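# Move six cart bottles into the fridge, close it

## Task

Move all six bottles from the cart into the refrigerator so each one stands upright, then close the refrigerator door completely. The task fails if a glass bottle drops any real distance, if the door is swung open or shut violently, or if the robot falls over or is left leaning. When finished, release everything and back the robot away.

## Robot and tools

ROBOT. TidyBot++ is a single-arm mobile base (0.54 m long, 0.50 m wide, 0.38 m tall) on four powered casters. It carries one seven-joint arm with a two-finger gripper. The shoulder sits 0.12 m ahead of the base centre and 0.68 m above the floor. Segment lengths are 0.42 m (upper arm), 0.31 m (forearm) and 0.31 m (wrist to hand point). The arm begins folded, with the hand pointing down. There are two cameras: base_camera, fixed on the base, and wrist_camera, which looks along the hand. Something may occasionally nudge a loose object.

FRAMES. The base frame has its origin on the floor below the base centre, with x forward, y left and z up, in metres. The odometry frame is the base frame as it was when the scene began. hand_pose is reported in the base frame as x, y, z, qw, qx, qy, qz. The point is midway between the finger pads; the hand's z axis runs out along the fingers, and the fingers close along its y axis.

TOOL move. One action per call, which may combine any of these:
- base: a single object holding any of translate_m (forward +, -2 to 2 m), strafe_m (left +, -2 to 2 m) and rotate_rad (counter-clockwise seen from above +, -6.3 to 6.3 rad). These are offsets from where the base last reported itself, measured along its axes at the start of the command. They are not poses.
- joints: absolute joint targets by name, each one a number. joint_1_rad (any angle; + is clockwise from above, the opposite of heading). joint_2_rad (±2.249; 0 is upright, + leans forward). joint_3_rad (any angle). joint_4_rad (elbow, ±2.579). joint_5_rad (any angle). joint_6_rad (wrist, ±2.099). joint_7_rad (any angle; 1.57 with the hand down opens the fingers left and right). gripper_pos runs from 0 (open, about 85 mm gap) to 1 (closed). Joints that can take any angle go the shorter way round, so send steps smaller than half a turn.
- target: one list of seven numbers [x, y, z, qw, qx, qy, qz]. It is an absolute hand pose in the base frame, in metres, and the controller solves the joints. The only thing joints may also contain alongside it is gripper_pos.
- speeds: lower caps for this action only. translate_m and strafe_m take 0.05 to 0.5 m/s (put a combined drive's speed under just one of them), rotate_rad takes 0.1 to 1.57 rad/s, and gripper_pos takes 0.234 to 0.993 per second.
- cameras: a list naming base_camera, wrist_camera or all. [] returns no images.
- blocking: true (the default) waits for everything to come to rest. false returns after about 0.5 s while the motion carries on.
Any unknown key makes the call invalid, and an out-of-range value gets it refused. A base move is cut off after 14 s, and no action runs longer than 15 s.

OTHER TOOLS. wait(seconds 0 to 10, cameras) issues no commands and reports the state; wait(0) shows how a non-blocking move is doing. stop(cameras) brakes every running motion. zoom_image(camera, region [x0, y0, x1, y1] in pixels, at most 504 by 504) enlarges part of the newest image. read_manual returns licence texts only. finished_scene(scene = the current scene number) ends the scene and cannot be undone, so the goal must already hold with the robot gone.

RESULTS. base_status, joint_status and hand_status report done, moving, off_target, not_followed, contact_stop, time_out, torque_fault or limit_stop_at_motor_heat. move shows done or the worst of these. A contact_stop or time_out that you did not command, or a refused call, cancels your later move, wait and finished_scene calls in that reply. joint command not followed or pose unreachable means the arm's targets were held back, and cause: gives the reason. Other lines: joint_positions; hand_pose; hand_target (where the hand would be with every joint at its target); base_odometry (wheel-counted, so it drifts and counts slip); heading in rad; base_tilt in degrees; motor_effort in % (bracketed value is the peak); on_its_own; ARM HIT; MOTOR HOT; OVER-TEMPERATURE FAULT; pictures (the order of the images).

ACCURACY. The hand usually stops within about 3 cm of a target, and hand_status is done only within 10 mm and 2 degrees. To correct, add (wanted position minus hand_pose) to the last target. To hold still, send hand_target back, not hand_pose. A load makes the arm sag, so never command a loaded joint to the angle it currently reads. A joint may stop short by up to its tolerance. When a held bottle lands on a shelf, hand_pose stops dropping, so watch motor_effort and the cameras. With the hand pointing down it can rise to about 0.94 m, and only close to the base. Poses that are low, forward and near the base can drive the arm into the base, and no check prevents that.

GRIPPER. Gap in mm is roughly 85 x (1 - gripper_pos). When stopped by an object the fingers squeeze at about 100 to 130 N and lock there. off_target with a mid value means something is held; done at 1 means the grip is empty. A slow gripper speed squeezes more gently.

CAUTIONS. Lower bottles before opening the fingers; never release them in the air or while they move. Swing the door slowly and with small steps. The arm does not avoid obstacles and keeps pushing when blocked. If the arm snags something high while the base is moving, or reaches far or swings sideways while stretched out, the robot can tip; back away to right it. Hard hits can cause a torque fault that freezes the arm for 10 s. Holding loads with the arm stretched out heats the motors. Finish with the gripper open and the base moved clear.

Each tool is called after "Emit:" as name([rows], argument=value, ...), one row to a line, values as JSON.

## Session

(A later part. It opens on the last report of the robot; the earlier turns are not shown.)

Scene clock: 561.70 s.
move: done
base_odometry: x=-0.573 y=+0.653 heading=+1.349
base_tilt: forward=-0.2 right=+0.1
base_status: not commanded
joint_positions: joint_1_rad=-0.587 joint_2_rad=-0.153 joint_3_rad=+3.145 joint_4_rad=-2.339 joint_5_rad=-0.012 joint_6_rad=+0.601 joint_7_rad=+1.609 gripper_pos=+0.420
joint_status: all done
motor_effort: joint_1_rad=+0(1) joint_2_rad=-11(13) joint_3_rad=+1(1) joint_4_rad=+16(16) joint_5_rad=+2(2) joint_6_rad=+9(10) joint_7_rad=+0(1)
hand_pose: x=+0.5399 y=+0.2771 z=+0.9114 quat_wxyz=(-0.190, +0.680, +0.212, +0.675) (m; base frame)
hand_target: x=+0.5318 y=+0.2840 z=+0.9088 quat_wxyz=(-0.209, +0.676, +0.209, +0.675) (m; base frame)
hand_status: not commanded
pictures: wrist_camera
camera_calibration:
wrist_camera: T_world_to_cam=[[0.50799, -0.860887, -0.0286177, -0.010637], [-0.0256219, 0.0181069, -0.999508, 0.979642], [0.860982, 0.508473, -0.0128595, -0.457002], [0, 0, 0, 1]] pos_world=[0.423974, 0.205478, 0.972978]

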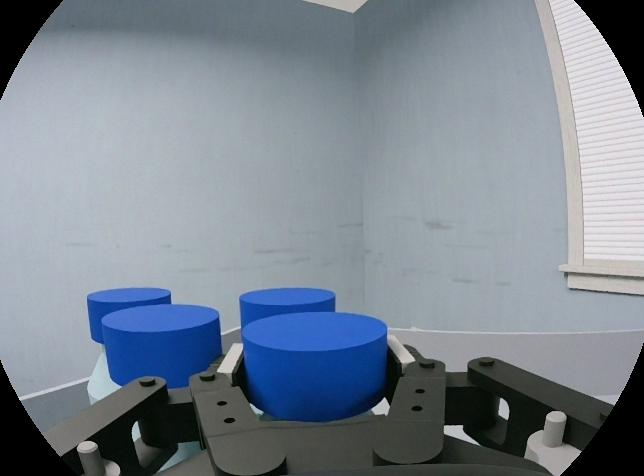

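Emit:
move(joints={"joint_2_rad": -0.346, "joint_4_rad": -1.8225, "joint_6_rad": -0.0535}, cameras=["wrist_camera"])

Emit:
move(base={"translate_m": -0.3}, cameras=[])

Emit:
move(base={"translate_m": -0.405, "strafe_m": 0.653, "rotate_rad": 2.562}, joints={"joint_1_rad": 0})

Emit:
move(base={"translate_m": 0.42}, speeds={"translate_m": 0.25}, cameras=["wrist_camera"])

Scene clock: 573.73 s.
move: off_target
base_odometry: x=-0.573 y=+0.653 heading=+1.349
base_tilt: forward=-0.2 right=+0.1
base_status: not commanded
joint_positions: joint_1_rad=-0.587 joint_2_rad=-0.323 joint_3_rad=+3.145 joint_4_rad=-1.888 joint_5_rad=-0.012 joint_6_rad=-0.016 joint_7_rad=+1.609 gripper_pos=+0.420
joint_status: joint_4_rad off_target (ended at -1.888, target -1.823); the others done
motor_effort: joint_1_rad=+0(2) joint_2_rad=-12(17) joint_3_rad=+1(1) joint_4_rad=+22(23) joint_5_rad=+1(2) joint_6_rad=+13(15) joint_7_rad=+0(1)
hand_pose: x=+0.5289 y=+0.2724 z=+1.0792 quat_wxyz=(-0.194, +0.678, +0.214, +0.676) (m; base frame)
hand_target: x=+0.5155 y=+0.2729 z=+1.1199 quat_wxyz=(-0.213, +0.662, +0.205, +0.689) (m; base frame)
hand_status: not commanded
pictures: wrist_camera
camera_calibration:
wrist_camera: T_world_to_cam=[[0.514335, -0.857011, -0.0314777, -0.00566565], [-0.0235619, 0.0225694, -0.999468, 1.14484], [0.857266, 0.514803, -0.00858459, -0.447333], [0, 0, 0, 1]] pos_world=[0.413372, 0.199595, 1.14021]

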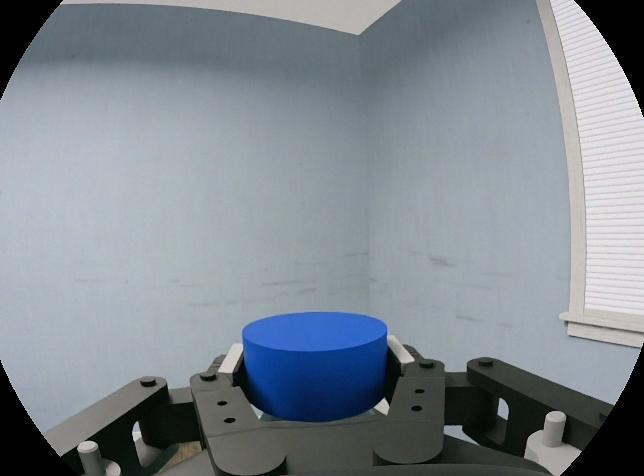

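Scene clock: 575.63 s.
move: done
base_odometry: x=-0.639 y=+0.361 heading=+1.348
base_tilt: forward=-0.2 right=+0.1
base_status: done
joint_positions: joint_1_rad=-0.589 joint_2_rad=-0.332 joint_3_rad=+3.144 joint_4_rad=-1.888 joint_5_rad=-0.012 joint_6_rad=-0.021 joint_7_rad=+1.609 gripper_pos=+0.420
joint_status: not commanded
motor_effort: joint_1_rad=+0(1) joint_2_rad=-11(15) joint_3_rad=+1(2) joint_4_rad=+22(22) joint_5_rad=+1(2) joint_6_rad=+12(13) joint_7_rad=+0(1)
hand_pose: x=+0.5253 y=+0.2713 z=+1.0822 quat_wxyz=(-0.195, +0.676, +0.214, +0.677) (m; base frame)
hand_target: x=+0.5155 y=+0.2729 z=+1.1199 quat_wxyz=(-0.213, +0.662, +0.205, +0.689) (m; base frame)
hand_status: not commanded
pictures: none
No camera images: "cameras" was empty.

Scene clock: 578.97 s.
move: done
base_odometry: x=-1.366 y=+0.110 heading=-2.373
base_tilt: forward=-0.2 right=+0.1
base_status: done
joint_positions: joint_1_rad=-0.013 joint_2_rad=-0.329 joint_3_rad=+3.144 joint_4_rad=-1.888 joint_5_rad=-0.012 joint_6_rad=-0.022 joint_7_rad=+1.609 gripper_pos=+0.420
joint_status: all done
motor_effort: joint_1_rad=+0(3) joint_2_rad=-12(15) joint_3_rad=+1(4) joint_4_rad=+22(22) joint_5_rad=+1(2) joint_6_rad=+12(13) joint_7_rad=+1(1)
hand_pose: x=+0.6087 y=+0.0066 z=+1.0805 quat_wxyz=(+0.005, +0.711, +0.013, +0.703) (m; base frame)
hand_target: x=+0.6003 y=+0.0014 z=+1.1199 quat_wxyz=(+0.000, +0.693, +0.000, +0.721) (m; base frame)
hand_status: not commanded
pictures: base_camera, wrist_camera
camera_calibration:
wrist_camera: T_world_to_cam=[[-0.0325616, -0.998981, -0.0312494, 0.0591848], [-0.00688984, 0.0314896, -0.99948, 1.14384], [0.999446, -0.0323294, -0.00790817, -0.462583], [0, 0, 0, 1]] pos_world=[0.472135, 0.00815038, 1.14144]

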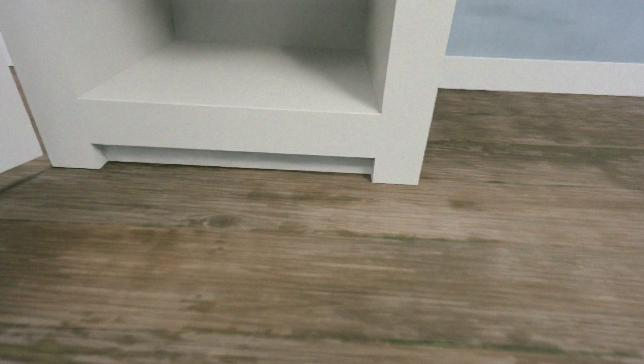

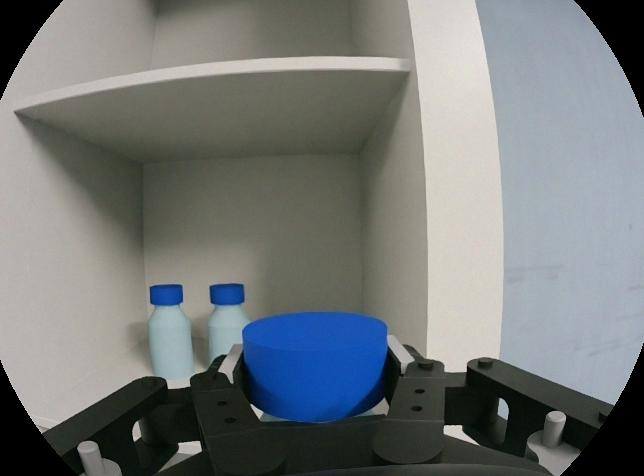

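Scene clock: 581.37 s.
move: done
base_odometry: x=-1.668 y=-0.182 heading=-2.372
base_tilt: forward=-0.2 right=+0.1
base_status: done
joint_positions: joint_1_rad=-0.013 joint_2_rad=-0.330 joint_3_rad=+3.144 joint_4_rad=-1.888 joint_5_rad=-0.012 joint_6_rad=-0.024 joint_7_rad=+1.609 gripper_pos=+0.420
joint_status: not commanded
motor_effort: joint_1_rad=+0(1) joint_2_rad=-11(15) joint_3_rad=+1(1) joint_4_rad=+21(23) joint_5_rad=+0(2) joint_6_rad=+13(13) joint_7_rad=+0(1)
hand_pose: x=+0.6083 y=+0.0063 z=+1.0806 quat_wxyz=(+0.005, +0.711, +0.013, +0.703) (m; base frame)
hand_target: x=+0.6003 y=+0.0014 z=+1.1199 quat_wxyz=(+0.000, +0.693, +0.000, +0.721) (m; base frame)
hand_status: not commanded
pictures: wrist_camera
camera_calibration:
wrist_camera: T_world_to_cam=[[-0.0331781, -0.998962, -0.0312143, 0.0592162], [-0.0074878, 0.0314791, -0.999476, 1.14425], [0.999421, -0.032927, -0.00852444, -0.461589], [0, 0, 0, 1]] pos_world=[0.471855, 0.00793602, 1.14156]

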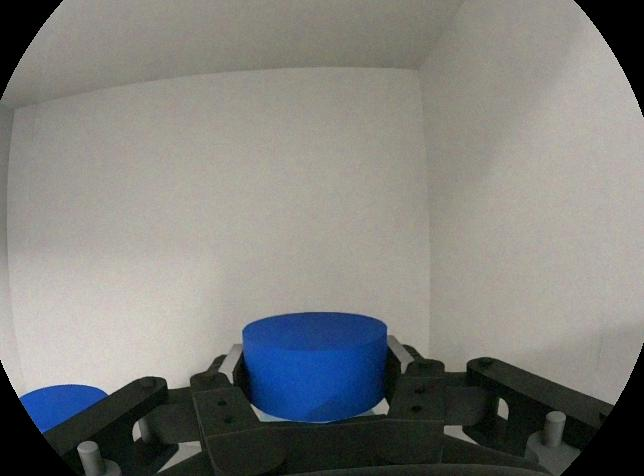

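Emit:
move(joints={"joint_2_rad": -0.348, "joint_4_rad": -1.99, "joint_6_rad": 0.125}, cameras=[])

Emit:
move(joints={"joint_2_rad": -0.348, "joint_4_rad": -2.015, "joint_6_rad": 0.15}, cameras=[])

Emit:
move(joints={"joint_2_rad": -0.348, "joint_4_rad": -2.035, "joint_6_rad": 0.17}, cameras=[])

Emit:
move(joints={"joint_2_rad": -0.348, "joint_4_rad": -2.045, "joint_6_rad": 0.18}, cameras=["wrist_camera"])

Scene clock: 592.90 s.
move: done
base_odometry: x=-1.668 y=-0.182 heading=-2.372
base_tilt: forward=-0.2 right=+0.1
base_status: not commanded
joint_positions: joint_1_rad=-0.013 joint_2_rad=-0.330 joint_3_rad=+3.144 joint_4_rad=-1.988 joint_5_rad=-0.012 joint_6_rad=+0.054 joint_7_rad=+1.609 gripper_pos=+0.420
joint_status: all done
motor_effort: joint_1_rad=+0(1) joint_2_rad=-11(13) joint_3_rad=+1(1) joint_4_rad=+21(22) joint_5_rad=+1(2) joint_6_rad=+12(14) joint_7_rad=+1(1)
hand_pose: x=+0.6070 y=+0.0061 z=+1.0423 quat_wxyz=(+0.006, +0.719, +0.013, +0.695) (m; base frame)
hand_target: x=+0.5999 y=+0.0014 z=+1.0717 quat_wxyz=(+0.000, +0.688, +0.000, +0.726) (m; base frame)
hand_status: not commanded
pictures: none
No camera images: "cameras" was empty.

Scene clock: 593.53 s.
move: done
base_odometry: x=-1.668 y=-0.182 heading=-2.372
base_tilt: forward=-0.2 right=+0.1
base_status: not commanded
joint_positions: joint_1_rad=-0.013 joint_2_rad=-0.330 joint_3_rad=+3.144 joint_4_rad=-2.009 joint_5_rad=-0.012 joint_6_rad=+0.083 joint_7_rad=+1.609 gripper_pos=+0.420
joint_status: all done
motor_effort: joint_1_rad=+0(0) joint_2_rad=-11(13) joint_3_rad=+1(1) joint_4_rad=+21(22) joint_5_rad=+1(2) joint_6_rad=+12(14) joint_7_rad=+0(1)
hand_pose: x=+0.6064 y=+0.0060 z=+1.0379 quat_wxyz=(+0.006, +0.716, +0.013, +0.698) (m; base frame)
hand_target: x=+0.5993 y=+0.0014 z=+1.0639 quat_wxyz=(+0.000, +0.688, +0.000, +0.726) (m; base frame)
hand_status: not commanded
pictures: none
No camera images: "cameras" was empty.

Scene clock: 594.13 s.
move: done
base_odometry: x=-1.668 y=-0.182 heading=-2.372
base_tilt: forward=-0.2 right=+0.1
base_status: not commanded
joint_positions: joint_1_rad=-0.013 joint_2_rad=-0.330 joint_3_rad=+3.144 joint_4_rad=-2.025 joint_5_rad=-0.012 joint_6_rad=+0.107 joint_7_rad=+1.609 gripper_pos=+0.420
joint_status: all done
motor_effort: joint_1_rad=+0(1) joint_2_rad=-11(13) joint_3_rad=+1(1) joint_4_rad=+21(22) joint_5_rad=+1(2) joint_6_rad=+12(13) joint_7_rad=+0(1)
hand_pose: x=+0.6059 y=+0.0059 z=+1.0352 quat_wxyz=(+0.006, +0.713, +0.013, +0.701) (m; base frame)
hand_target: x=+0.5986 y=+0.0014 z=+1.0576 quat_wxyz=(+0.000, +0.688, +0.000, +0.726) (m; base frame)
hand_status: not commanded
pictures: none
No camera images: "cameras" was empty.

Scene clock: 594.63 s.
move: done
base_odometry: x=-1.668 y=-0.182 heading=-2.372
base_tilt: forward=-0.2 right=+0.1
base_status: not commanded
joint_positions: joint_1_rad=-0.013 joint_2_rad=-0.330 joint_3_rad=+3.144 joint_4_rad=-2.032 joint_5_rad=-0.012 joint_6_rad=+0.119 joint_7_rad=+1.609 gripper_pos=+0.420
joint_status: all done
motor_effort: joint_1_rad=+0(0) joint_2_rad=-11(12) joint_3_rad=+1(1) joint_4_rad=+21(22) joint_5_rad=+1(1) joint_6_rad=+12(13) joint_7_rad=+0(1)
hand_pose: x=+0.6057 y=+0.0058 z=+1.0351 quat_wxyz=(+0.006, +0.711, +0.013, +0.703) (m; base frame)
hand_target: x=+0.5982 y=+0.0014 z=+1.0545 quat_wxyz=(+0.000, +0.688, +0.000, +0.726) (m; base frame)
hand_status: not commanded
pictures: wrist_camera
camera_calibration:
wrist_camera: T_world_to_cam=[[-0.0348712, -0.998909, -0.0310621, 0.0580639], [-0.00864538, 0.0313814, -0.99947, 1.09945], [0.999354, -0.0345842, -0.00973025, -0.458023], [0, 0, 0, 1]] pos_world=[0.469257, 0.00765807, 1.09621]

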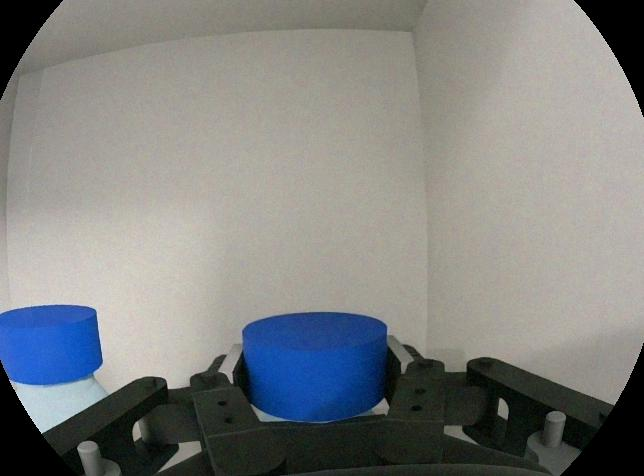

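Emit:
move(joints={"gripper_pos": 0.2}, speeds={"gripper_pos": 0.3}, cameras=[])

Emit:
move(base={"translate_m": -0.35}, speeds={"translate_m": 0.35}, cameras=["wrist_camera"])

Emit:
move(base={"translate_m": -0.819, "strafe_m": 0.266, "rotate_rad": -2.511}, joints={"joint_1_rad": -0.43, "joint_2_rad": -0.146, "joint_4_rad": -2.363, "joint_6_rad": 0.646})

Scene clock: 613.60 s.
move: done
base_odometry: x=-1.668 y=-0.182 heading=-2.372
base_tilt: forward=-0.2 right=+0.1
base_status: not commanded
joint_positions: joint_1_rad=-0.013 joint_2_rad=-0.335 joint_3_rad=+3.144 joint_4_rad=-2.032 joint_5_rad=-0.012 joint_6_rad=+0.135 joint_7_rad=+1.609 gripper_pos=+0.200
joint_status: all done
motor_effort: joint_1_rad=+0(1) joint_2_rad=-9(12) joint_3_rad=+1(1) joint_4_rad=+18(21) joint_5_rad=+1(2) joint_6_rad=+9(12) joint_7_rad=+1(1)
hand_pose: x=+0.6039 y=+0.0057 z=+1.0425 quat_wxyz=(+0.006, +0.704, +0.012, +0.710) (m; base frame)
hand_target: x=+0.5982 y=+0.0014 z=+1.0545 quat_wxyz=(+0.000, +0.688, +0.000, +0.726) (m; base frame)
hand_status: not commanded
pictures: none
No camera images: "cameras" was empty.

Scene clock: 615.60 s.
move: done
base_odometry: x=-1.416 y=+0.061 heading=-2.372
base_tilt: forward=-0.2 right=+0.1
base_status: done
joint_positions: joint_1_rad=-0.012 joint_2_rad=-0.352 joint_3_rad=+3.144 joint_4_rad=-2.032 joint_5_rad=-0.012 joint_6_rad=+0.137 joint_7_rad=+1.609 gripper_pos=+0.200
joint_status: not commanded
motor_effort: joint_1_rad=+0(1) joint_2_rad=-8(14) joint_3_rad=+0(3) joint_4_rad=+18(19) joint_5_rad=+0(2) joint_6_rad=+9(10) joint_7_rad=+0(1)
hand_pose: x=+0.5974 y=+0.0053 z=+1.0516 quat_wxyz=(+0.006, +0.697, +0.012, +0.717) (m; base frame)
hand_target: x=+0.5982 y=+0.0014 z=+1.0545 quat_wxyz=(+0.000, +0.688, +0.000, +0.726) (m; base frame)
hand_status: not commanded
pictures: wrist_camera
camera_calibration:
wrist_camera: T_world_to_cam=[[-0.0345294, -0.998862, -0.0328982, 0.0594965], [0.0321004, 0.0317924, -0.998979, 1.09105], [0.998888, -0.0355502, 0.0309661, -0.492171], [0, 0, 0, 1]] pos_world=[0.458655, 0.00724482, 1.10714]

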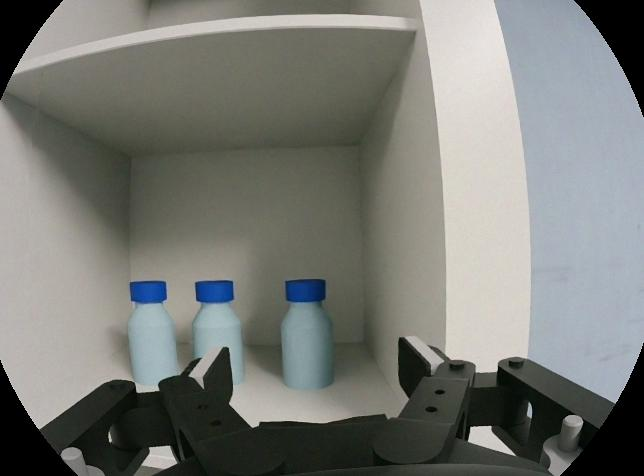

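Scene clock: 619.07 s.
move: done
base_odometry: x=-0.642 y=+0.440 heading=+1.400
base_tilt: forward=-0.2 right=+0.1
base_status: done
joint_positions: joint_1_rad=-0.417 joint_2_rad=-0.162 joint_3_rad=+3.146 joint_4_rad=-2.335 joint_5_rad=-0.012 joint_6_rad=+0.597 joint_7_rad=+1.609 gripper_pos=+0.200
joint_status: all done
motor_effort: joint_1_rad=+0(2) joint_2_rad=-12(14) joint_3_rad=+1(3) joint_4_rad=+16(19) joint_5_rad=+1(2) joint_6_rad=+10(11) joint_7_rad=+0(1)
hand_pose: x=+0.5795 y=+0.2010 z=+0.9179 quat_wxyz=(-0.133, +0.692, +0.153, +0.693) (m; base frame)
hand_target: x=+0.5739 y=+0.2101 z=+0.9087 quat_wxyz=(-0.151, +0.691, +0.151, +0.691) (m; base frame)
hand_status: not commanded
pictures: base_camera, wrist_camera
camera_calibration:
wrist_camera: T_world_to_cam=[[0.354736, -0.934505, -0.0293808, 0.00820631], [-0.0122573, 0.0267735, -0.999566, 0.979091], [0.934886, 0.354943, -0.00195699, -0.474378], [0, 0, 0, 1]] pos_world=[0.452579, 0.149832, 0.97798]

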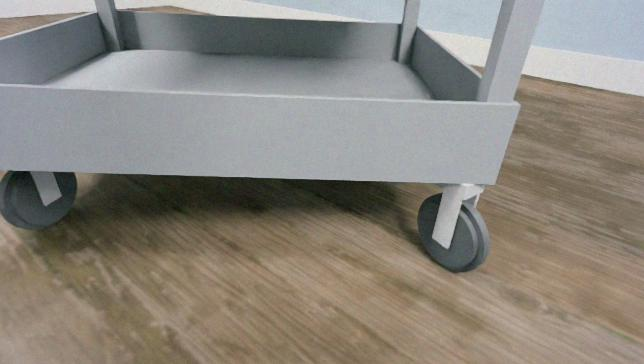

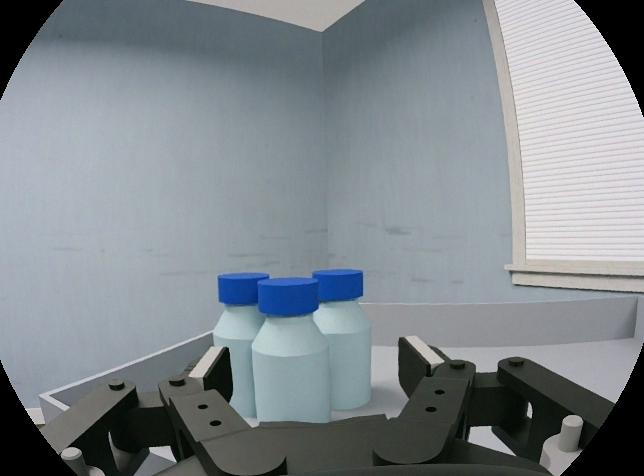

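Emit:
move(base={"translate_m": 0.1124, "strafe_m": 0.0682}, speeds={"translate_m": 0.25}, cameras=["wrist_camera"])

Scene clock: 627.27 s.
move: done
base_odometry: x=-0.690 y=+0.563 heading=+1.400
base_tilt: forward=-0.2 right=+0.1
base_status: done
joint_positions: joint_1_rad=-0.417 joint_2_rad=-0.152 joint_3_rad=+3.146 joint_4_rad=-2.338 joint_5_rad=-0.012 joint_6_rad=+0.600 joint_7_rad=+1.609 gripper_pos=+0.200
joint_status: not commanded
motor_effort: joint_1_rad=+0(1) joint_2_rad=-12(15) joint_3_rad=+0(2) joint_4_rad=+16(17) joint_5_rad=+1(2) joint_6_rad=+9(10) joint_7_rad=+0(1)
hand_pose: x=+0.5812 y=+0.2018 z=+0.9116 quat_wxyz=(-0.132, +0.696, +0.154, +0.689) (m; base frame)
hand_target: x=+0.5739 y=+0.2101 z=+0.9087 quat_wxyz=(-0.151, +0.691, +0.151, +0.691) (m; base frame)
hand_status: not commanded
pictures: wrist_camera
camera_calibration:
wrist_camera: T_world_to_cam=[[0.354528, -0.934603, -0.0287598, 0.00774726], [-0.0223689, 0.0222716, -0.999502, 0.97948], [0.934778, 0.354994, -0.0130102, -0.466055], [0, 0, 0, 1]] pos_world=[0.454821, 0.150873, 0.973151]

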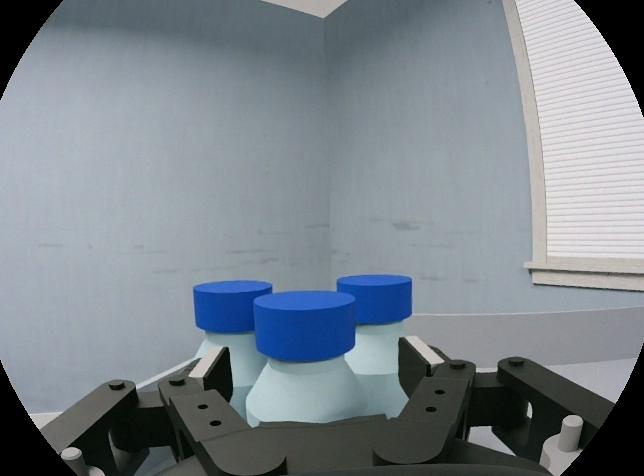

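Emit:
move(joints={"gripper_pos": 0.27}, base={"translate_m": 0.0538, "strafe_m": 0.0269}, speeds={"translate_m": 0.15}, cameras=["wrist_camera"])

Emit:
move(joints={"gripper_pos": 0.45}, speeds={"gripper_pos": 0.234}, cameras=["wrist_camera"])

Scene clock: 635.83 s.
move: done
base_odometry: x=-0.708 y=+0.620 heading=+1.400
base_tilt: forward=-0.2 right=+0.1
base_status: done
joint_positions: joint_1_rad=-0.417 joint_2_rad=-0.151 joint_3_rad=+3.146 joint_4_rad=-2.339 joint_5_rad=-0.012 joint_6_rad=+0.600 joint_7_rad=+1.609 gripper_pos=+0.271
joint_status: all done
motor_effort: joint_1_rad=+0(1) joint_2_rad=-13(14) joint_3_rad=+1(1) joint_4_rad=+16(16) joint_5_rad=+0(2) joint_6_rad=+9(10) joint_7_rad=+0(1)
hand_pose: x=+0.5813 y=+0.2019 z=+0.9104 quat_wxyz=(-0.132, +0.696, +0.154, +0.688) (m; base frame)
hand_target: x=+0.5739 y=+0.2101 z=+0.9087 quat_wxyz=(-0.151, +0.691, +0.151, +0.691) (m; base frame)
hand_status: not commanded
pictures: wrist_camera
camera_calibration:
wrist_camera: T_world_to_cam=[[0.354501, -0.934616, -0.0286569, 0.0076591], [-0.0240388, 0.0215277, -0.999479, 0.979459], [0.934746, 0.355006, -0.0148355, -0.464503], [0, 0, 0, 1]] pos_world=[0.455022, 0.150974, 0.972278]

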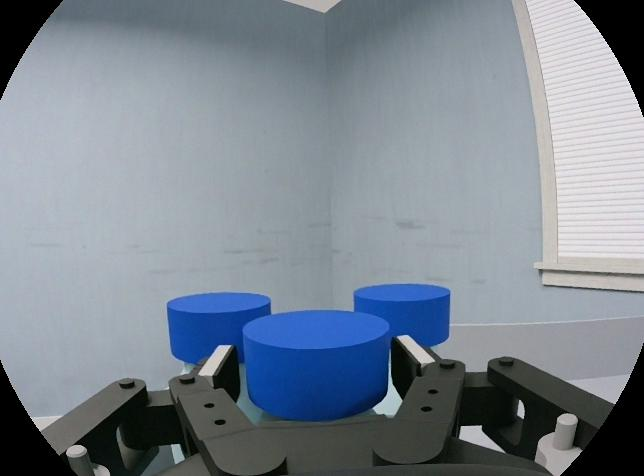

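Scene clock: 636.93 s.
move: done
base_odometry: x=-0.708 y=+0.620 heading=+1.400
base_tilt: forward=-0.2 right=+0.1
base_status: not commanded
joint_positions: joint_1_rad=-0.417 joint_2_rad=-0.151 joint_3_rad=+3.146 joint_4_rad=-2.339 joint_5_rad=-0.012 joint_6_rad=+0.601 joint_7_rad=+1.609 gripper_pos=+0.421
joint_status: all done
motor_effort: joint_1_rad=-1(2) joint_2_rad=-11(13) joint_3_rad=+0(1) joint_4_rad=+16(17) joint_5_rad=+1(2) joint_6_rad=+9(10) joint_7_rad=+0(1)
hand_pose: x=+0.5813 y=+0.2019 z=+0.9105 quat_wxyz=(-0.132, +0.696, +0.154, +0.689) (m; base frame)
hand_target: x=+0.5739 y=+0.2101 z=+0.9087 quat_wxyz=(-0.151, +0.691, +0.151, +0.691) (m; base frame)
hand_status: not commanded
pictures: wrist_camera
camera_calibration:
wrist_camera: T_world_to_cam=[[0.354506, -0.934614, -0.0286688, 0.00766808], [-0.0237862, 0.0216363, -0.999483, 0.979372], [0.934751, 0.355004, -0.0145607, -0.46475], [0, 0, 0, 1]] pos_world=[0.455003, 0.150965, 0.972318]

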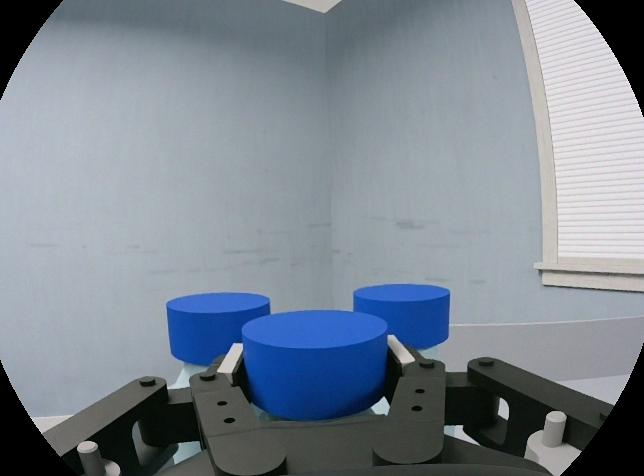

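Emit:
move(joints={"joint_2_rad": -0.346, "joint_4_rad": -1.8225, "joint_6_rad": -0.0535}, cameras=["wrist_camera"])

Emit:
move(base={"translate_m": -0.3}, cameras=["wrist_camera"])

Emit:
move(base={"translate_m": -0.418, "strafe_m": 0.411, "rotate_rad": 2.51}, joints={"joint_1_rad": -0.1})

Scene clock: 652.37 s.
move: off_target
base_odometry: x=-0.708 y=+0.620 heading=+1.400
base_tilt: forward=-0.2 right=+0.1
base_status: not commanded
joint_positions: joint_1_rad=-0.417 joint_2_rad=-0.315 joint_3_rad=+3.146 joint_4_rad=-1.900 joint_5_rad=-0.012 joint_6_rad=-0.025 joint_7_rad=+1.609 gripper_pos=+0.421
joint_status: joint_4_rad off_target (ended at -1.900, target -1.823); the others done
motor_effort: joint_1_rad=+0(2) joint_2_rad=-14(19) joint_3_rad=+1(1) joint_4_rad=+23(25) joint_5_rad=+2(2) joint_6_rad=+14(16) joint_7_rad=+0(1)
hand_pose: x=+0.5718 y=+0.1997 z=+1.0656 quat_wxyz=(-0.134, +0.703, +0.157, +0.680) (m; base frame)
hand_target: x=+0.5559 y=+0.2019 z=+1.1199 quat_wxyz=(-0.154, +0.677, +0.148, +0.705) (m; base frame)
hand_status: not commanded
pictures: wrist_camera
camera_calibration:
wrist_camera: T_world_to_cam=[[0.360412, -0.932294, -0.0305143, 0.0116213], [-0.0449688, 0.015309, -0.998871, 1.14693], [0.931708, 0.361378, -0.0364065, -0.429146], [0, 0, 0, 1]] pos_world=[0.447226, 0.14836, 1.13037]

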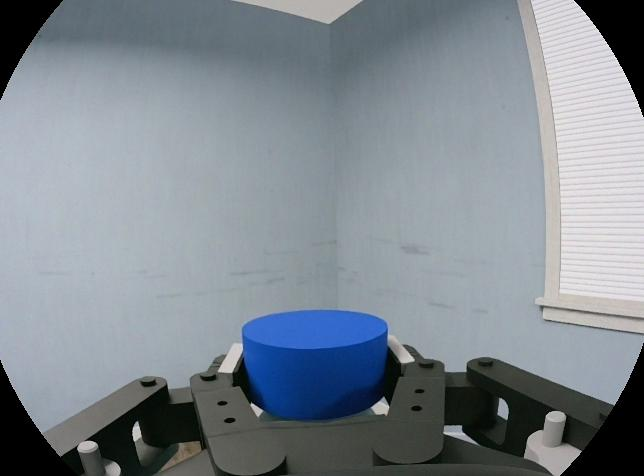

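Scene clock: 654.27 s.
move: done
base_odometry: x=-0.759 y=+0.325 heading=+1.400
base_tilt: forward=-0.2 right=+0.1
base_status: done
joint_positions: joint_1_rad=-0.418 joint_2_rad=-0.325 joint_3_rad=+3.145 joint_4_rad=-1.900 joint_5_rad=-0.012 joint_6_rad=-0.030 joint_7_rad=+1.609 gripper_pos=+0.421
joint_status: not commanded
motor_effort: joint_1_rad=+0(1) joint_2_rad=-13(17) joint_3_rad=+1(2) joint_4_rad=+23(24) joint_5_rad=+2(2) joint_6_rad=+14(15) joint_7_rad=+0(1)
hand_pose: x=+0.5682 y=+0.1989 z=+1.0687 quat_wxyz=(-0.135, +0.702, +0.157, +0.682) (m; base frame)
hand_target: x=+0.5559 y=+0.2019 z=+1.1199 quat_wxyz=(-0.154, +0.677, +0.148, +0.705) (m; base frame)
hand_status: not commanded
pictures: wrist_camera
camera_calibration:
wrist_camera: T_world_to_cam=[[0.361725, -0.931782, -0.030602, 0.011452], [-0.0410257, 0.0168836, -0.999015, 1.14744], [0.931382, 0.362625, -0.0321199, -0.429978], [0, 0, 0, 1]] pos_world=[0.443406, 0.147218, 1.13285]

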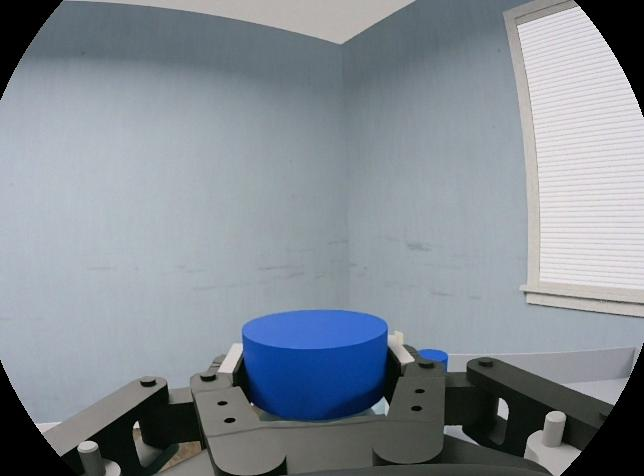

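Scene clock: 657.67 s.
move: done
base_odometry: x=-1.235 y=-0.017 heading=-2.374
base_tilt: forward=-0.2 right=+0.1
base_status: done
joint_positions: joint_1_rad=-0.108 joint_2_rad=-0.324 joint_3_rad=+3.138 joint_4_rad=-1.900 joint_5_rad=-0.012 joint_6_rad=-0.031 joint_7_rad=+1.609 gripper_pos=+0.421
joint_status: all done
motor_effort: joint_1_rad=+0(3) joint_2_rad=-12(16) joint_3_rad=+1(4) joint_4_rad=+23(24) joint_5_rad=+1(2) joint_6_rad=+14(15) joint_7_rad=+0(1)
hand_pose: x=+0.6071 y=+0.0569 z=+1.0682 quat_wxyz=(-0.029, +0.718, +0.050, +0.694) (m; base frame)
hand_target: x=+0.5978 y=+0.0494 z=+1.1199 quat_wxyz=(-0.036, +0.692, +0.035, +0.720) (m; base frame)
hand_status: not commanded
pictures: base_camera, wrist_camera
camera_calibration:
wrist_camera: T_world_to_cam=[[0.0675666, -0.997319, -0.0280919, 0.0447344], [-0.0349507, 0.025773, -0.999057, 1.1468], [0.997102, 0.0684847, -0.0331156, -0.43685], [0, 0, 0, 1]] pos_world=[0.472644, 0.0449755, 1.13251]

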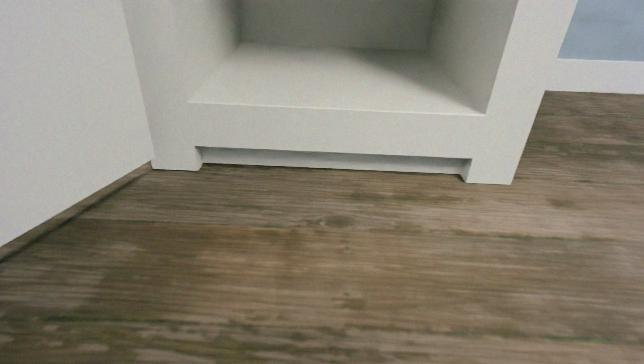

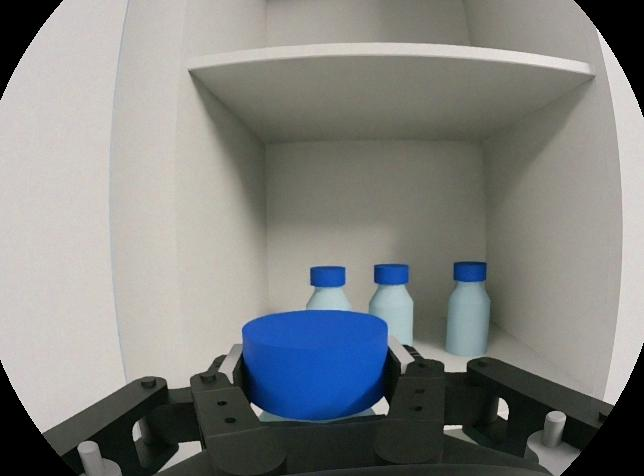

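Emit:
move(base={"translate_m": 0.3}, speeds={"translate_m": 0.25}, cameras=["wrist_camera"])

Emit:
move(joints={"joint_2_rad": -0.348, "joint_4_rad": -1.98, "joint_6_rad": 0.115}, cameras=[])

Emit:
move(joints={"joint_2_rad": -0.348, "joint_4_rad": -2.0, "joint_6_rad": 0.135}, cameras=[])

Emit:
move(joints={"joint_2_rad": -0.348, "joint_4_rad": -2.02, "joint_6_rad": 0.155}, cameras=["wrist_camera"])

Scene clock: 668.80 s.
move: done
base_odometry: x=-1.451 y=-0.226 heading=-2.373
base_tilt: forward=-0.2 right=+0.1
base_status: done
joint_positions: joint_1_rad=-0.108 joint_2_rad=-0.322 joint_3_rad=+3.138 joint_4_rad=-1.899 joint_5_rad=-0.012 joint_6_rad=-0.033 joint_7_rad=+1.609 gripper_pos=+0.421
joint_status: not commanded
motor_effort: joint_1_rad=+0(1) joint_2_rad=-13(17) joint_3_rad=+1(2) joint_4_rad=+23(24) joint_5_rad=+1(2) joint_6_rad=+14(15) joint_7_rad=+0(1)
hand_pose: x=+0.6080 y=+0.0570 z=+1.0666 quat_wxyz=(-0.029, +0.719, +0.051, +0.692) (m; base frame)
hand_target: x=+0.5978 y=+0.0494 z=+1.1199 quat_wxyz=(-0.036, +0.692, +0.035, +0.720) (m; base frame)
hand_status: not commanded
pictures: wrist_camera
camera_calibration:
wrist_camera: T_world_to_cam=[[0.067444, -0.997332, -0.0279202, 0.0446085], [-0.0389839, 0.0253284, -0.998919, 1.14753], [0.996961, 0.0684595, -0.0371717, -0.433377], [0, 0, 0, 1]] pos_world=[0.473787, 0.0450932, 1.13143]

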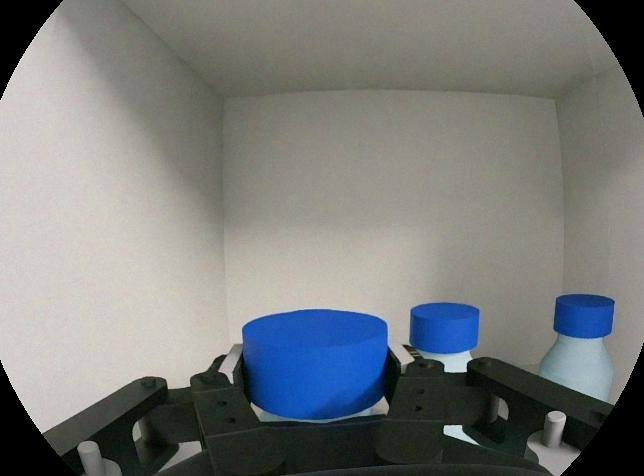

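Scene clock: 669.87 s.
move: done
base_odometry: x=-1.451 y=-0.226 heading=-2.373
base_tilt: forward=-0.2 right=+0.1
base_status: not commanded
joint_positions: joint_1_rad=-0.108 joint_2_rad=-0.322 joint_3_rad=+3.138 joint_4_rad=-1.984 joint_5_rad=-0.012 joint_6_rad=+0.039 joint_7_rad=+1.609 gripper_pos=+0.421
joint_status: all done
motor_effort: joint_1_rad=+0(0) joint_2_rad=-13(15) joint_3_rad=+1(1) joint_4_rad=+23(24) joint_5_rad=+0(2) joint_6_rad=+14(15) joint_7_rad=+0(1)
hand_pose: x=+0.6064 y=+0.0566 z=+1.0362 quat_wxyz=(-0.029, +0.724, +0.051, +0.688) (m; base frame)
hand_target: x=+0.5976 y=+0.0494 z=+1.0749 quat_wxyz=(-0.036, +0.687, +0.034, +0.725) (m; base frame)
hand_status: not commanded
pictures: none
No camera images: "cameras" was empty.

Scene clock: 670.43 s.
move: done
base_odometry: x=-1.451 y=-0.226 heading=-2.373
base_tilt: forward=-0.2 right=+0.1
base_status: not commanded
joint_positions: joint_1_rad=-0.108 joint_2_rad=-0.322 joint_3_rad=+3.138 joint_4_rad=-1.997 joint_5_rad=-0.012 joint_6_rad=+0.064 joint_7_rad=+1.609 gripper_pos=+0.421
joint_status: all done
motor_effort: joint_1_rad=+0(1) joint_2_rad=-12(13) joint_3_rad=+1(1) joint_4_rad=+23(23) joint_5_rad=+1(2) joint_6_rad=+13(15) joint_7_rad=+0(1)
hand_pose: x=+0.6062 y=+0.0564 z=+1.0355 quat_wxyz=(-0.029, +0.720, +0.050, +0.692) (m; base frame)
hand_target: x=+0.5971 y=+0.0494 z=+1.0686 quat_wxyz=(-0.036, +0.687, +0.034, +0.725) (m; base frame)
hand_status: not commanded
pictures: none
No camera images: "cameras" was empty.

Scene clock: 671.00 s.
move: done
base_odometry: x=-1.451 y=-0.226 heading=-2.373
base_tilt: forward=-0.2 right=+0.1
base_status: not commanded
joint_positions: joint_1_rad=-0.108 joint_2_rad=-0.322 joint_3_rad=+3.138 joint_4_rad=-2.011 joint_5_rad=-0.012 joint_6_rad=+0.090 joint_7_rad=+1.609 gripper_pos=+0.421
joint_status: all done
motor_effort: joint_1_rad=+0(0) joint_2_rad=-12(13) joint_3_rad=+1(1) joint_4_rad=+21(23) joint_5_rad=+0(1) joint_6_rad=+12(13) joint_7_rad=+0(1)
hand_pose: x=+0.6058 y=+0.0563 z=+1.0350 quat_wxyz=(-0.029, +0.715, +0.050, +0.696) (m; base frame)
hand_target: x=+0.5966 y=+0.0493 z=+1.0623 quat_wxyz=(-0.036, +0.687, +0.034, +0.725) (m; base frame)
hand_status: not commanded
pictures: wrist_camera
camera_calibration:
wrist_camera: T_world_to_cam=[[0.0663499, -0.997394, -0.0283409, 0.0442464], [-0.0276835, 0.0265525, -0.999264, 1.1094], [0.997412, 0.0670856, -0.0258496, -0.444287], [0, 0, 0, 1]] pos_world=[0.470913, 0.0444791, 1.09835]

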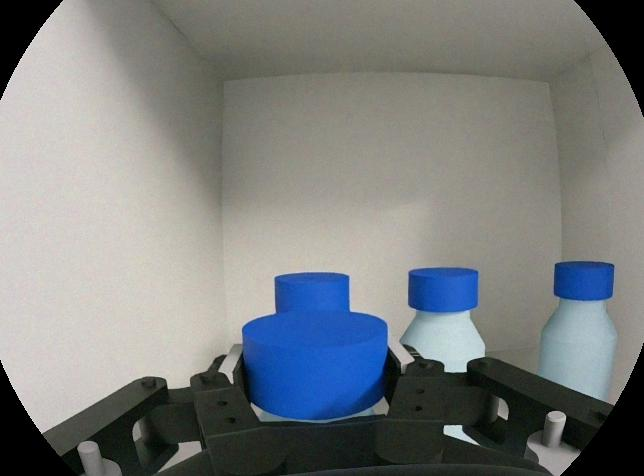

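Emit:
move(joints={"joint_2_rad": -0.348, "joint_4_rad": -2.04, "joint_6_rad": 0.175}, cameras=[])

Emit:
move(joints={"gripper_pos": 0.2}, speeds={"gripper_pos": 0.3}, cameras=[])

Emit:
move(base={"translate_m": -0.3}, speeds={"translate_m": 0.35}, cameras=["wrist_camera"])

Emit:
move(base={"translate_m": -0.487, "strafe_m": -0.215, "rotate_rad": -2.56}, joints={"joint_1_rad": 0.0, "joint_2_rad": -0.146, "joint_4_rad": -2.363, "joint_6_rad": 0.646})

Scene clock: 695.13 s.
move: done
base_odometry: x=-1.451 y=-0.226 heading=-2.373
base_tilt: forward=-0.2 right=+0.1
base_status: not commanded
joint_positions: joint_1_rad=-0.108 joint_2_rad=-0.323 joint_3_rad=+3.138 joint_4_rad=-2.026 joint_5_rad=-0.012 joint_6_rad=+0.116 joint_7_rad=+1.609 gripper_pos=+0.421
joint_status: all done
motor_effort: joint_1_rad=+0(0) joint_2_rad=-12(12) joint_3_rad=+1(1) joint_4_rad=+20(22) joint_5_rad=+2(2) joint_6_rad=+11(12) joint_7_rad=+1(1)
hand_pose: x=+0.6049 y=+0.0561 z=+1.0346 quat_wxyz=(-0.029, +0.711, +0.049, +0.701) (m; base frame)
hand_target: x=+0.5959 y=+0.0492 z=+1.0561 quat_wxyz=(-0.036, +0.687, +0.034, +0.725) (m; base frame)
hand_status: not commanded
pictures: none
No camera images: "cameras" was empty.

Scene clock: 696.30 s.
move: done
base_odometry: x=-1.451 y=-0.226 heading=-2.373
base_tilt: forward=-0.2 right=+0.1
base_status: not commanded
joint_positions: joint_1_rad=-0.108 joint_2_rad=-0.334 joint_3_rad=+3.138 joint_4_rad=-2.026 joint_5_rad=-0.012 joint_6_rad=+0.130 joint_7_rad=+1.609 gripper_pos=+0.200
joint_status: all done
motor_effort: joint_1_rad=+0(1) joint_2_rad=-8(12) joint_3_rad=+1(1) joint_4_rad=+18(21) joint_5_rad=+0(2) joint_6_rad=+9(12) joint_7_rad=+0(1)
hand_pose: x=+0.6012 y=+0.0556 z=+1.0441 quat_wxyz=(-0.029, +0.702, +0.049, +0.710) (m; base frame)
hand_target: x=+0.5959 y=+0.0492 z=+1.0561 quat_wxyz=(-0.036, +0.687, +0.034, +0.725) (m; base frame)
hand_status: not commanded
pictures: none
No camera images: "cameras" was empty.

Scene clock: 698.07 s.
move: done
base_odometry: x=-1.235 y=-0.017 heading=-2.373
base_tilt: forward=-0.2 right=+0.1
base_status: done
joint_positions: joint_1_rad=-0.107 joint_2_rad=-0.355 joint_3_rad=+3.139 joint_4_rad=-2.026 joint_5_rad=-0.012 joint_6_rad=+0.132 joint_7_rad=+1.609 gripper_pos=+0.200
joint_status: not commanded
motor_effort: joint_1_rad=+0(2) joint_2_rad=-7(14) joint_3_rad=+1(5) joint_4_rad=+18(19) joint_5_rad=+1(2) joint_6_rad=+9(10) joint_7_rad=+0(1)
hand_pose: x=+0.5937 y=+0.0535 z=+1.0546 quat_wxyz=(-0.029, +0.694, +0.047, +0.718) (m; base frame)
hand_target: x=+0.5959 y=+0.0492 z=+1.0561 quat_wxyz=(-0.036, +0.687, +0.034, +0.725) (m; base frame)
hand_status: not commanded
pictures: wrist_camera
camera_calibration:
wrist_camera: T_world_to_cam=[[0.0652245, -0.997379, -0.0313307, 0.0466153], [0.0317225, 0.0334542, -0.998937, 1.09276], [0.997366, 0.0641613, 0.0338214, -0.494249], [0, 0, 0, 1]] pos_world=[0.455242, 0.0416473, 1.10978]

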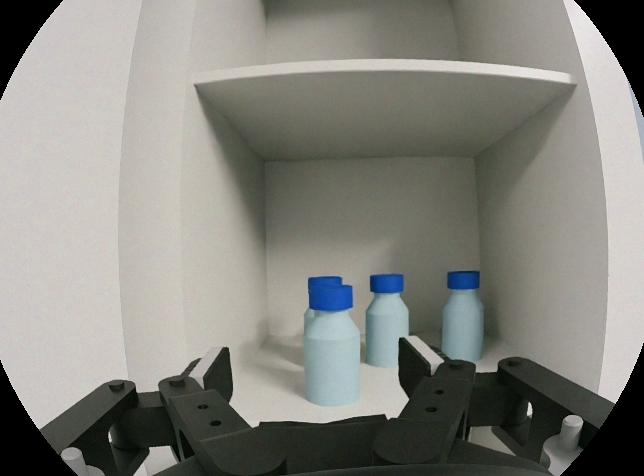

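Scene clock: 701.40 s.
move: done
base_odometry: x=-1.035 y=+0.476 heading=+1.351
base_tilt: forward=-0.2 right=+0.1
base_status: done
joint_positions: joint_1_rad=-0.006 joint_2_rad=-0.159 joint_3_rad=+3.141 joint_4_rad=-2.336 joint_5_rad=-0.012 joint_6_rad=+0.597 joint_7_rad=+1.609 gripper_pos=+0.200
joint_status: all done
motor_effort: joint_1_rad=+0(2) joint_2_rad=-12(15) joint_3_rad=+1(4) joint_4_rad=+16(18) joint_5_rad=+1(3) joint_6_rad=+9(11) joint_7_rad=+0(1)
hand_pose: x=+0.6221 y=+0.0025 z=+0.9152 quat_wxyz=(+0.010, +0.710, +0.010, +0.704) (m; base frame)
hand_target: x=+0.6201 y=+0.0014 z=+0.9087 quat_wxyz=(+0.000, +0.707, +0.000, +0.707) (m; base frame)
hand_status: not commanded
pictures: base_camera, wrist_camera
camera_calibration:
wrist_camera: T_world_to_cam=[[-0.0442273, -0.998618, -0.0283882, 0.0549744], [-0.00588945, 0.0286762, -0.999571, 0.978281], [0.999004, -0.0440412, -0.00714958, -0.477872], [0, 0, 0, 1]] pos_world=[0.485589, 0.00579905, 0.976006]

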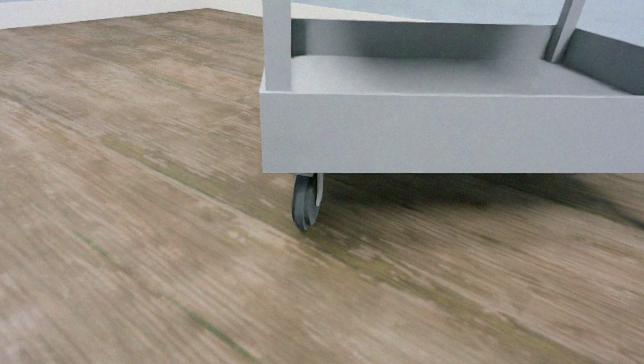

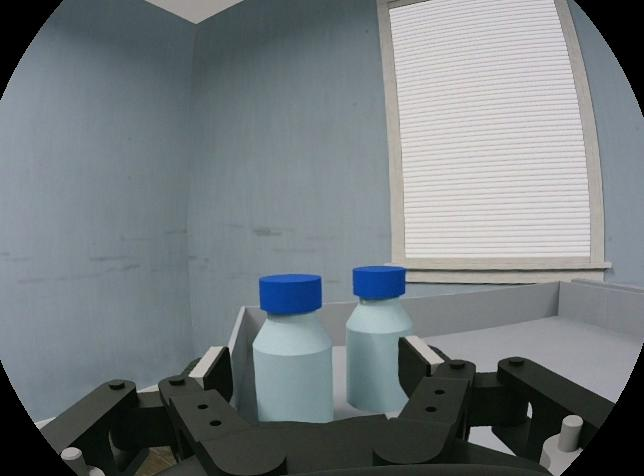

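Emit:
move(base={"translate_m": 0.13, "strafe_m": 0.017}, speeds={"translate_m": 0.25}, cameras=["wrist_camera"])

Scene clock: 707.00 s.
move: done
base_odometry: x=-1.023 y=+0.607 heading=+1.350
base_tilt: forward=-0.2 right=+0.1
base_status: done
joint_positions: joint_1_rad=-0.006 joint_2_rad=-0.151 joint_3_rad=+3.141 joint_4_rad=-2.338 joint_5_rad=-0.012 joint_6_rad=+0.599 joint_7_rad=+1.609 gripper_pos=+0.200
joint_status: not commanded
motor_effort: joint_1_rad=+0(1) joint_2_rad=-12(14) joint_3_rad=+1(1) joint_4_rad=+16(17) joint_5_rad=+1(2) joint_6_rad=+9(10) joint_7_rad=+0(1)
hand_pose: x=+0.6234 y=+0.0025 z=+0.9111 quat_wxyz=(+0.010, +0.713, +0.010, +0.701) (m; base frame)
hand_target: x=+0.6201 y=+0.0014 z=+0.9087 quat_wxyz=(+0.000, +0.707, +0.000, +0.707) (m; base frame)
hand_status: not commanded
pictures: wrist_camera
camera_calibration:
wrist_camera: T_world_to_cam=[[-0.044447, -0.998619, -0.0280238, 0.0547193], [-0.0127893, 0.028618, -0.999509, 0.978409], [0.99893, -0.0440667, -0.0140436, -0.47287], [0, 0, 0, 1]] pos_world=[0.487309, 0.00580573, 0.972821]

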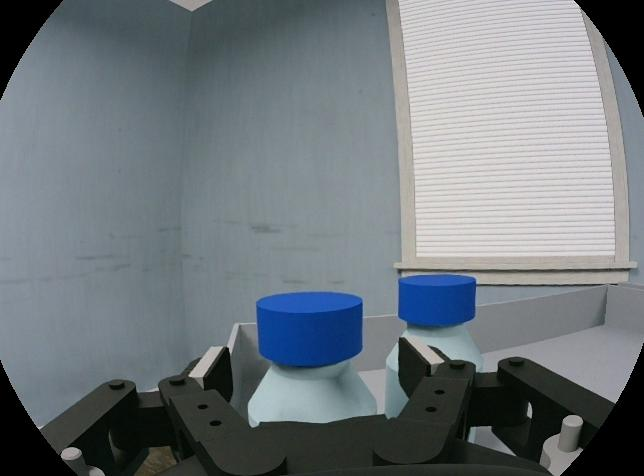

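Emit:
move(joints={"gripper_pos": 0.25}, base={"translate_m": 0.053, "strafe_m": 0.0015}, speeds={"translate_m": 0.15}, cameras=["wrist_camera"])

Emit:
move(joints={"gripper_pos": 0.45}, speeds={"gripper_pos": 0.234}, cameras=["wrist_camera"])

Emit:
move(joints={"joint_2_rad": -0.346, "joint_4_rad": -1.8225, "joint_6_rad": -0.0535}, cameras=["wrist_camera"])

Emit:
move(base={"translate_m": -0.3}, cameras=["wrist_camera"])

Scene clock: 715.23 s.
move: done
base_odometry: x=-1.013 y=+0.659 heading=+1.350
base_tilt: forward=-0.2 right=+0.1
base_status: done
joint_positions: joint_1_rad=-0.006 joint_2_rad=-0.149 joint_3_rad=+3.141 joint_4_rad=-2.339 joint_5_rad=-0.012 joint_6_rad=+0.600 joint_7_rad=+1.609 gripper_pos=+0.251
joint_status: all done
motor_effort: joint_1_rad=+0(1) joint_2_rad=-11(14) joint_3_rad=+1(1) joint_4_rad=+16(17) joint_5_rad=+1(1) joint_6_rad=+9(10) joint_7_rad=+0(1)
hand_pose: x=+0.6238 y=+0.0025 z=+0.9093 quat_wxyz=(+0.010, +0.714, +0.010, +0.700) (m; base frame)
hand_target: x=+0.6201 y=+0.0014 z=+0.9087 quat_wxyz=(+0.000, +0.707, +0.000, +0.707) (m; base frame)
hand_status: not commanded
pictures: wrist_camera
camera_calibration:
wrist_camera: T_world_to_cam=[[-0.0445386, -0.998619, -0.0278658, 0.0546018], [-0.0158186, 0.028595, -0.999466, 0.978525], [0.998882, -0.044074, -0.0170703, -0.470511], [0, 0, 0, 1]] pos_world=[0.487896, 0.00580819, 0.971492]

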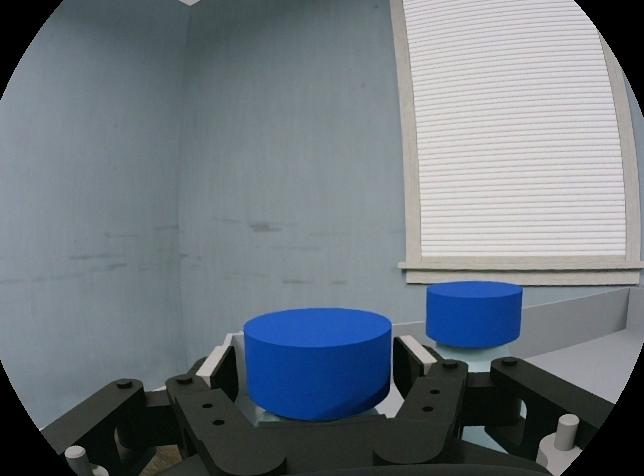

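Scene clock: 716.40 s.
move: done
base_odometry: x=-1.013 y=+0.659 heading=+1.350
base_tilt: forward=-0.2 right=+0.1
base_status: not commanded
joint_positions: joint_1_rad=-0.006 joint_2_rad=-0.149 joint_3_rad=+3.141 joint_4_rad=-2.339 joint_5_rad=-0.012 joint_6_rad=+0.600 joint_7_rad=+1.609 gripper_pos=+0.421
joint_status: all done
motor_effort: joint_1_rad=+0(1) joint_2_rad=-11(13) joint_3_rad=+1(1) joint_4_rad=+16(16) joint_5_rad=+2(2) joint_6_rad=+9(10) joint_7_rad=+0(1)
hand_pose: x=+0.6238 y=+0.0025 z=+0.9094 quat_wxyz=(+0.010, +0.714, +0.010, +0.700) (m; base frame)
hand_target: x=+0.6201 y=+0.0014 z=+0.9087 quat_wxyz=(+0.000, +0.707, +0.000, +0.707) (m; base frame)
hand_status: not commanded
pictures: wrist_camera
camera_calibration:
wrist_camera: T_world_to_cam=[[-0.0445375, -0.998619, -0.0278685, 0.0546039], [-0.0157577, 0.028595, -0.999467, 0.978507], [0.998883, -0.0440746, -0.0170095, -0.470567], [0, 0, 0, 1]] pos_world=[0.487892, 0.00580809, 0.971503]

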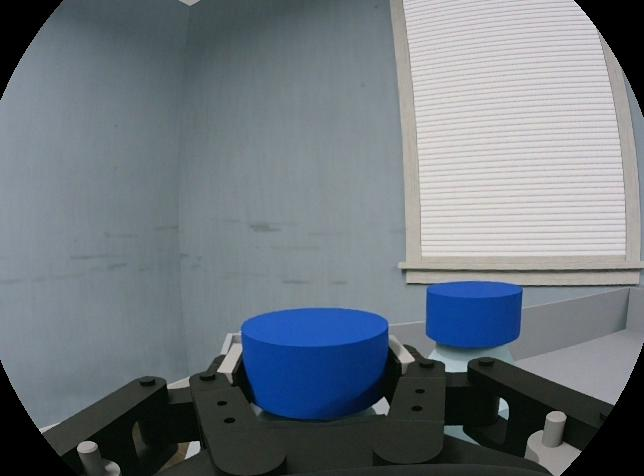

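Scene clock: 718.47 s.
move: off_target
base_odometry: x=-1.013 y=+0.659 heading=+1.350
base_tilt: forward=-0.2 right=+0.1
base_status: not commanded
joint_positions: joint_1_rad=-0.006 joint_2_rad=-0.317 joint_3_rad=+3.141 joint_4_rad=-1.897 joint_5_rad=-0.012 joint_6_rad=-0.023 joint_7_rad=+1.609 gripper_pos=+0.421
joint_status: joint_4_rad off_target (ended at -1.897, target -1.823); the others done
motor_effort: joint_1_rad=+0(1) joint_2_rad=-13(19) joint_3_rad=+1(1) joint_4_rad=+23(24) joint_5_rad=+0(2) joint_6_rad=+13(16) joint_7_rad=+0(1)
hand_pose: x=+0.6133 y=+0.0046 z=+1.0686 quat_wxyz=(+0.007, +0.718, +0.012, +0.696) (m; base frame)
hand_target: x=+0.6003 y=+0.0014 z=+1.1199 quat_wxyz=(+0.000, +0.693, +0.000, +0.721) (m; base frame)
hand_status: not commanded
pictures: wrist_camera
camera_calibration:
wrist_camera: T_world_to_cam=[[-0.038147, -0.99884, -0.0293899, 0.0583682], [-0.0289666, 0.0305043, -0.999115, 1.14511], [0.998852, -0.0372619, -0.0300966, -0.44333], [0, 0, 0, 1]] pos_world=[0.478217, 0.00685048, 1.13247]

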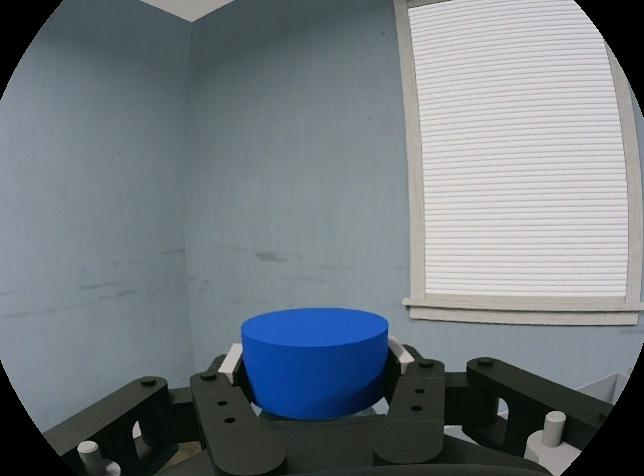

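Scene clock: 720.47 s.
move: done
base_odometry: x=-1.079 y=+0.366 heading=+1.349
base_tilt: forward=-0.2 right=+0.1
base_status: done
joint_positions: joint_1_rad=-0.006 joint_2_rad=-0.330 joint_3_rad=+3.141 joint_4_rad=-1.897 joint_5_rad=-0.012 joint_6_rad=-0.029 joint_7_rad=+1.609 gripper_pos=+0.421
joint_status: not commanded
motor_effort: joint_1_rad=+0(1) joint_2_rad=-13(18) joint_3_rad=+1(2) joint_4_rad=+23(24) joint_5_rad=+1(2) joint_6_rad=+14(14) joint_7_rad=+1(1)
hand_pose: x=+0.6084 y=+0.0043 z=+1.0732 quat_wxyz=(+0.007, +0.716, +0.012, +0.698) (m; base frame)
hand_target: x=+0.6003 y=+0.0014 z=+1.1199 quat_wxyz=(+0.000, +0.693, +0.000, +0.721) (m; base frame)
hand_status: not commanded
pictures: wrist_camera
camera_calibration:
wrist_camera: T_world_to_cam=[[-0.0384419, -0.998817, -0.0297848, 0.0585946], [-0.0218752, 0.0306409, -0.999291, 1.14545], [0.999021, -0.0377631, -0.0230272, -0.445912], [0, 0, 0, 1]] pos_world=[0.472785, 0.00658853, 1.13612]

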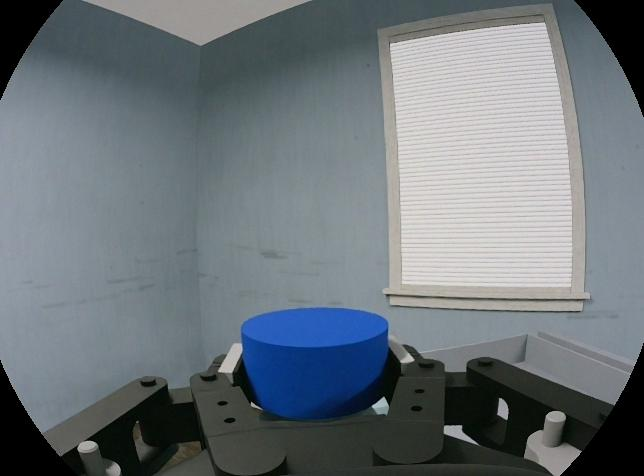

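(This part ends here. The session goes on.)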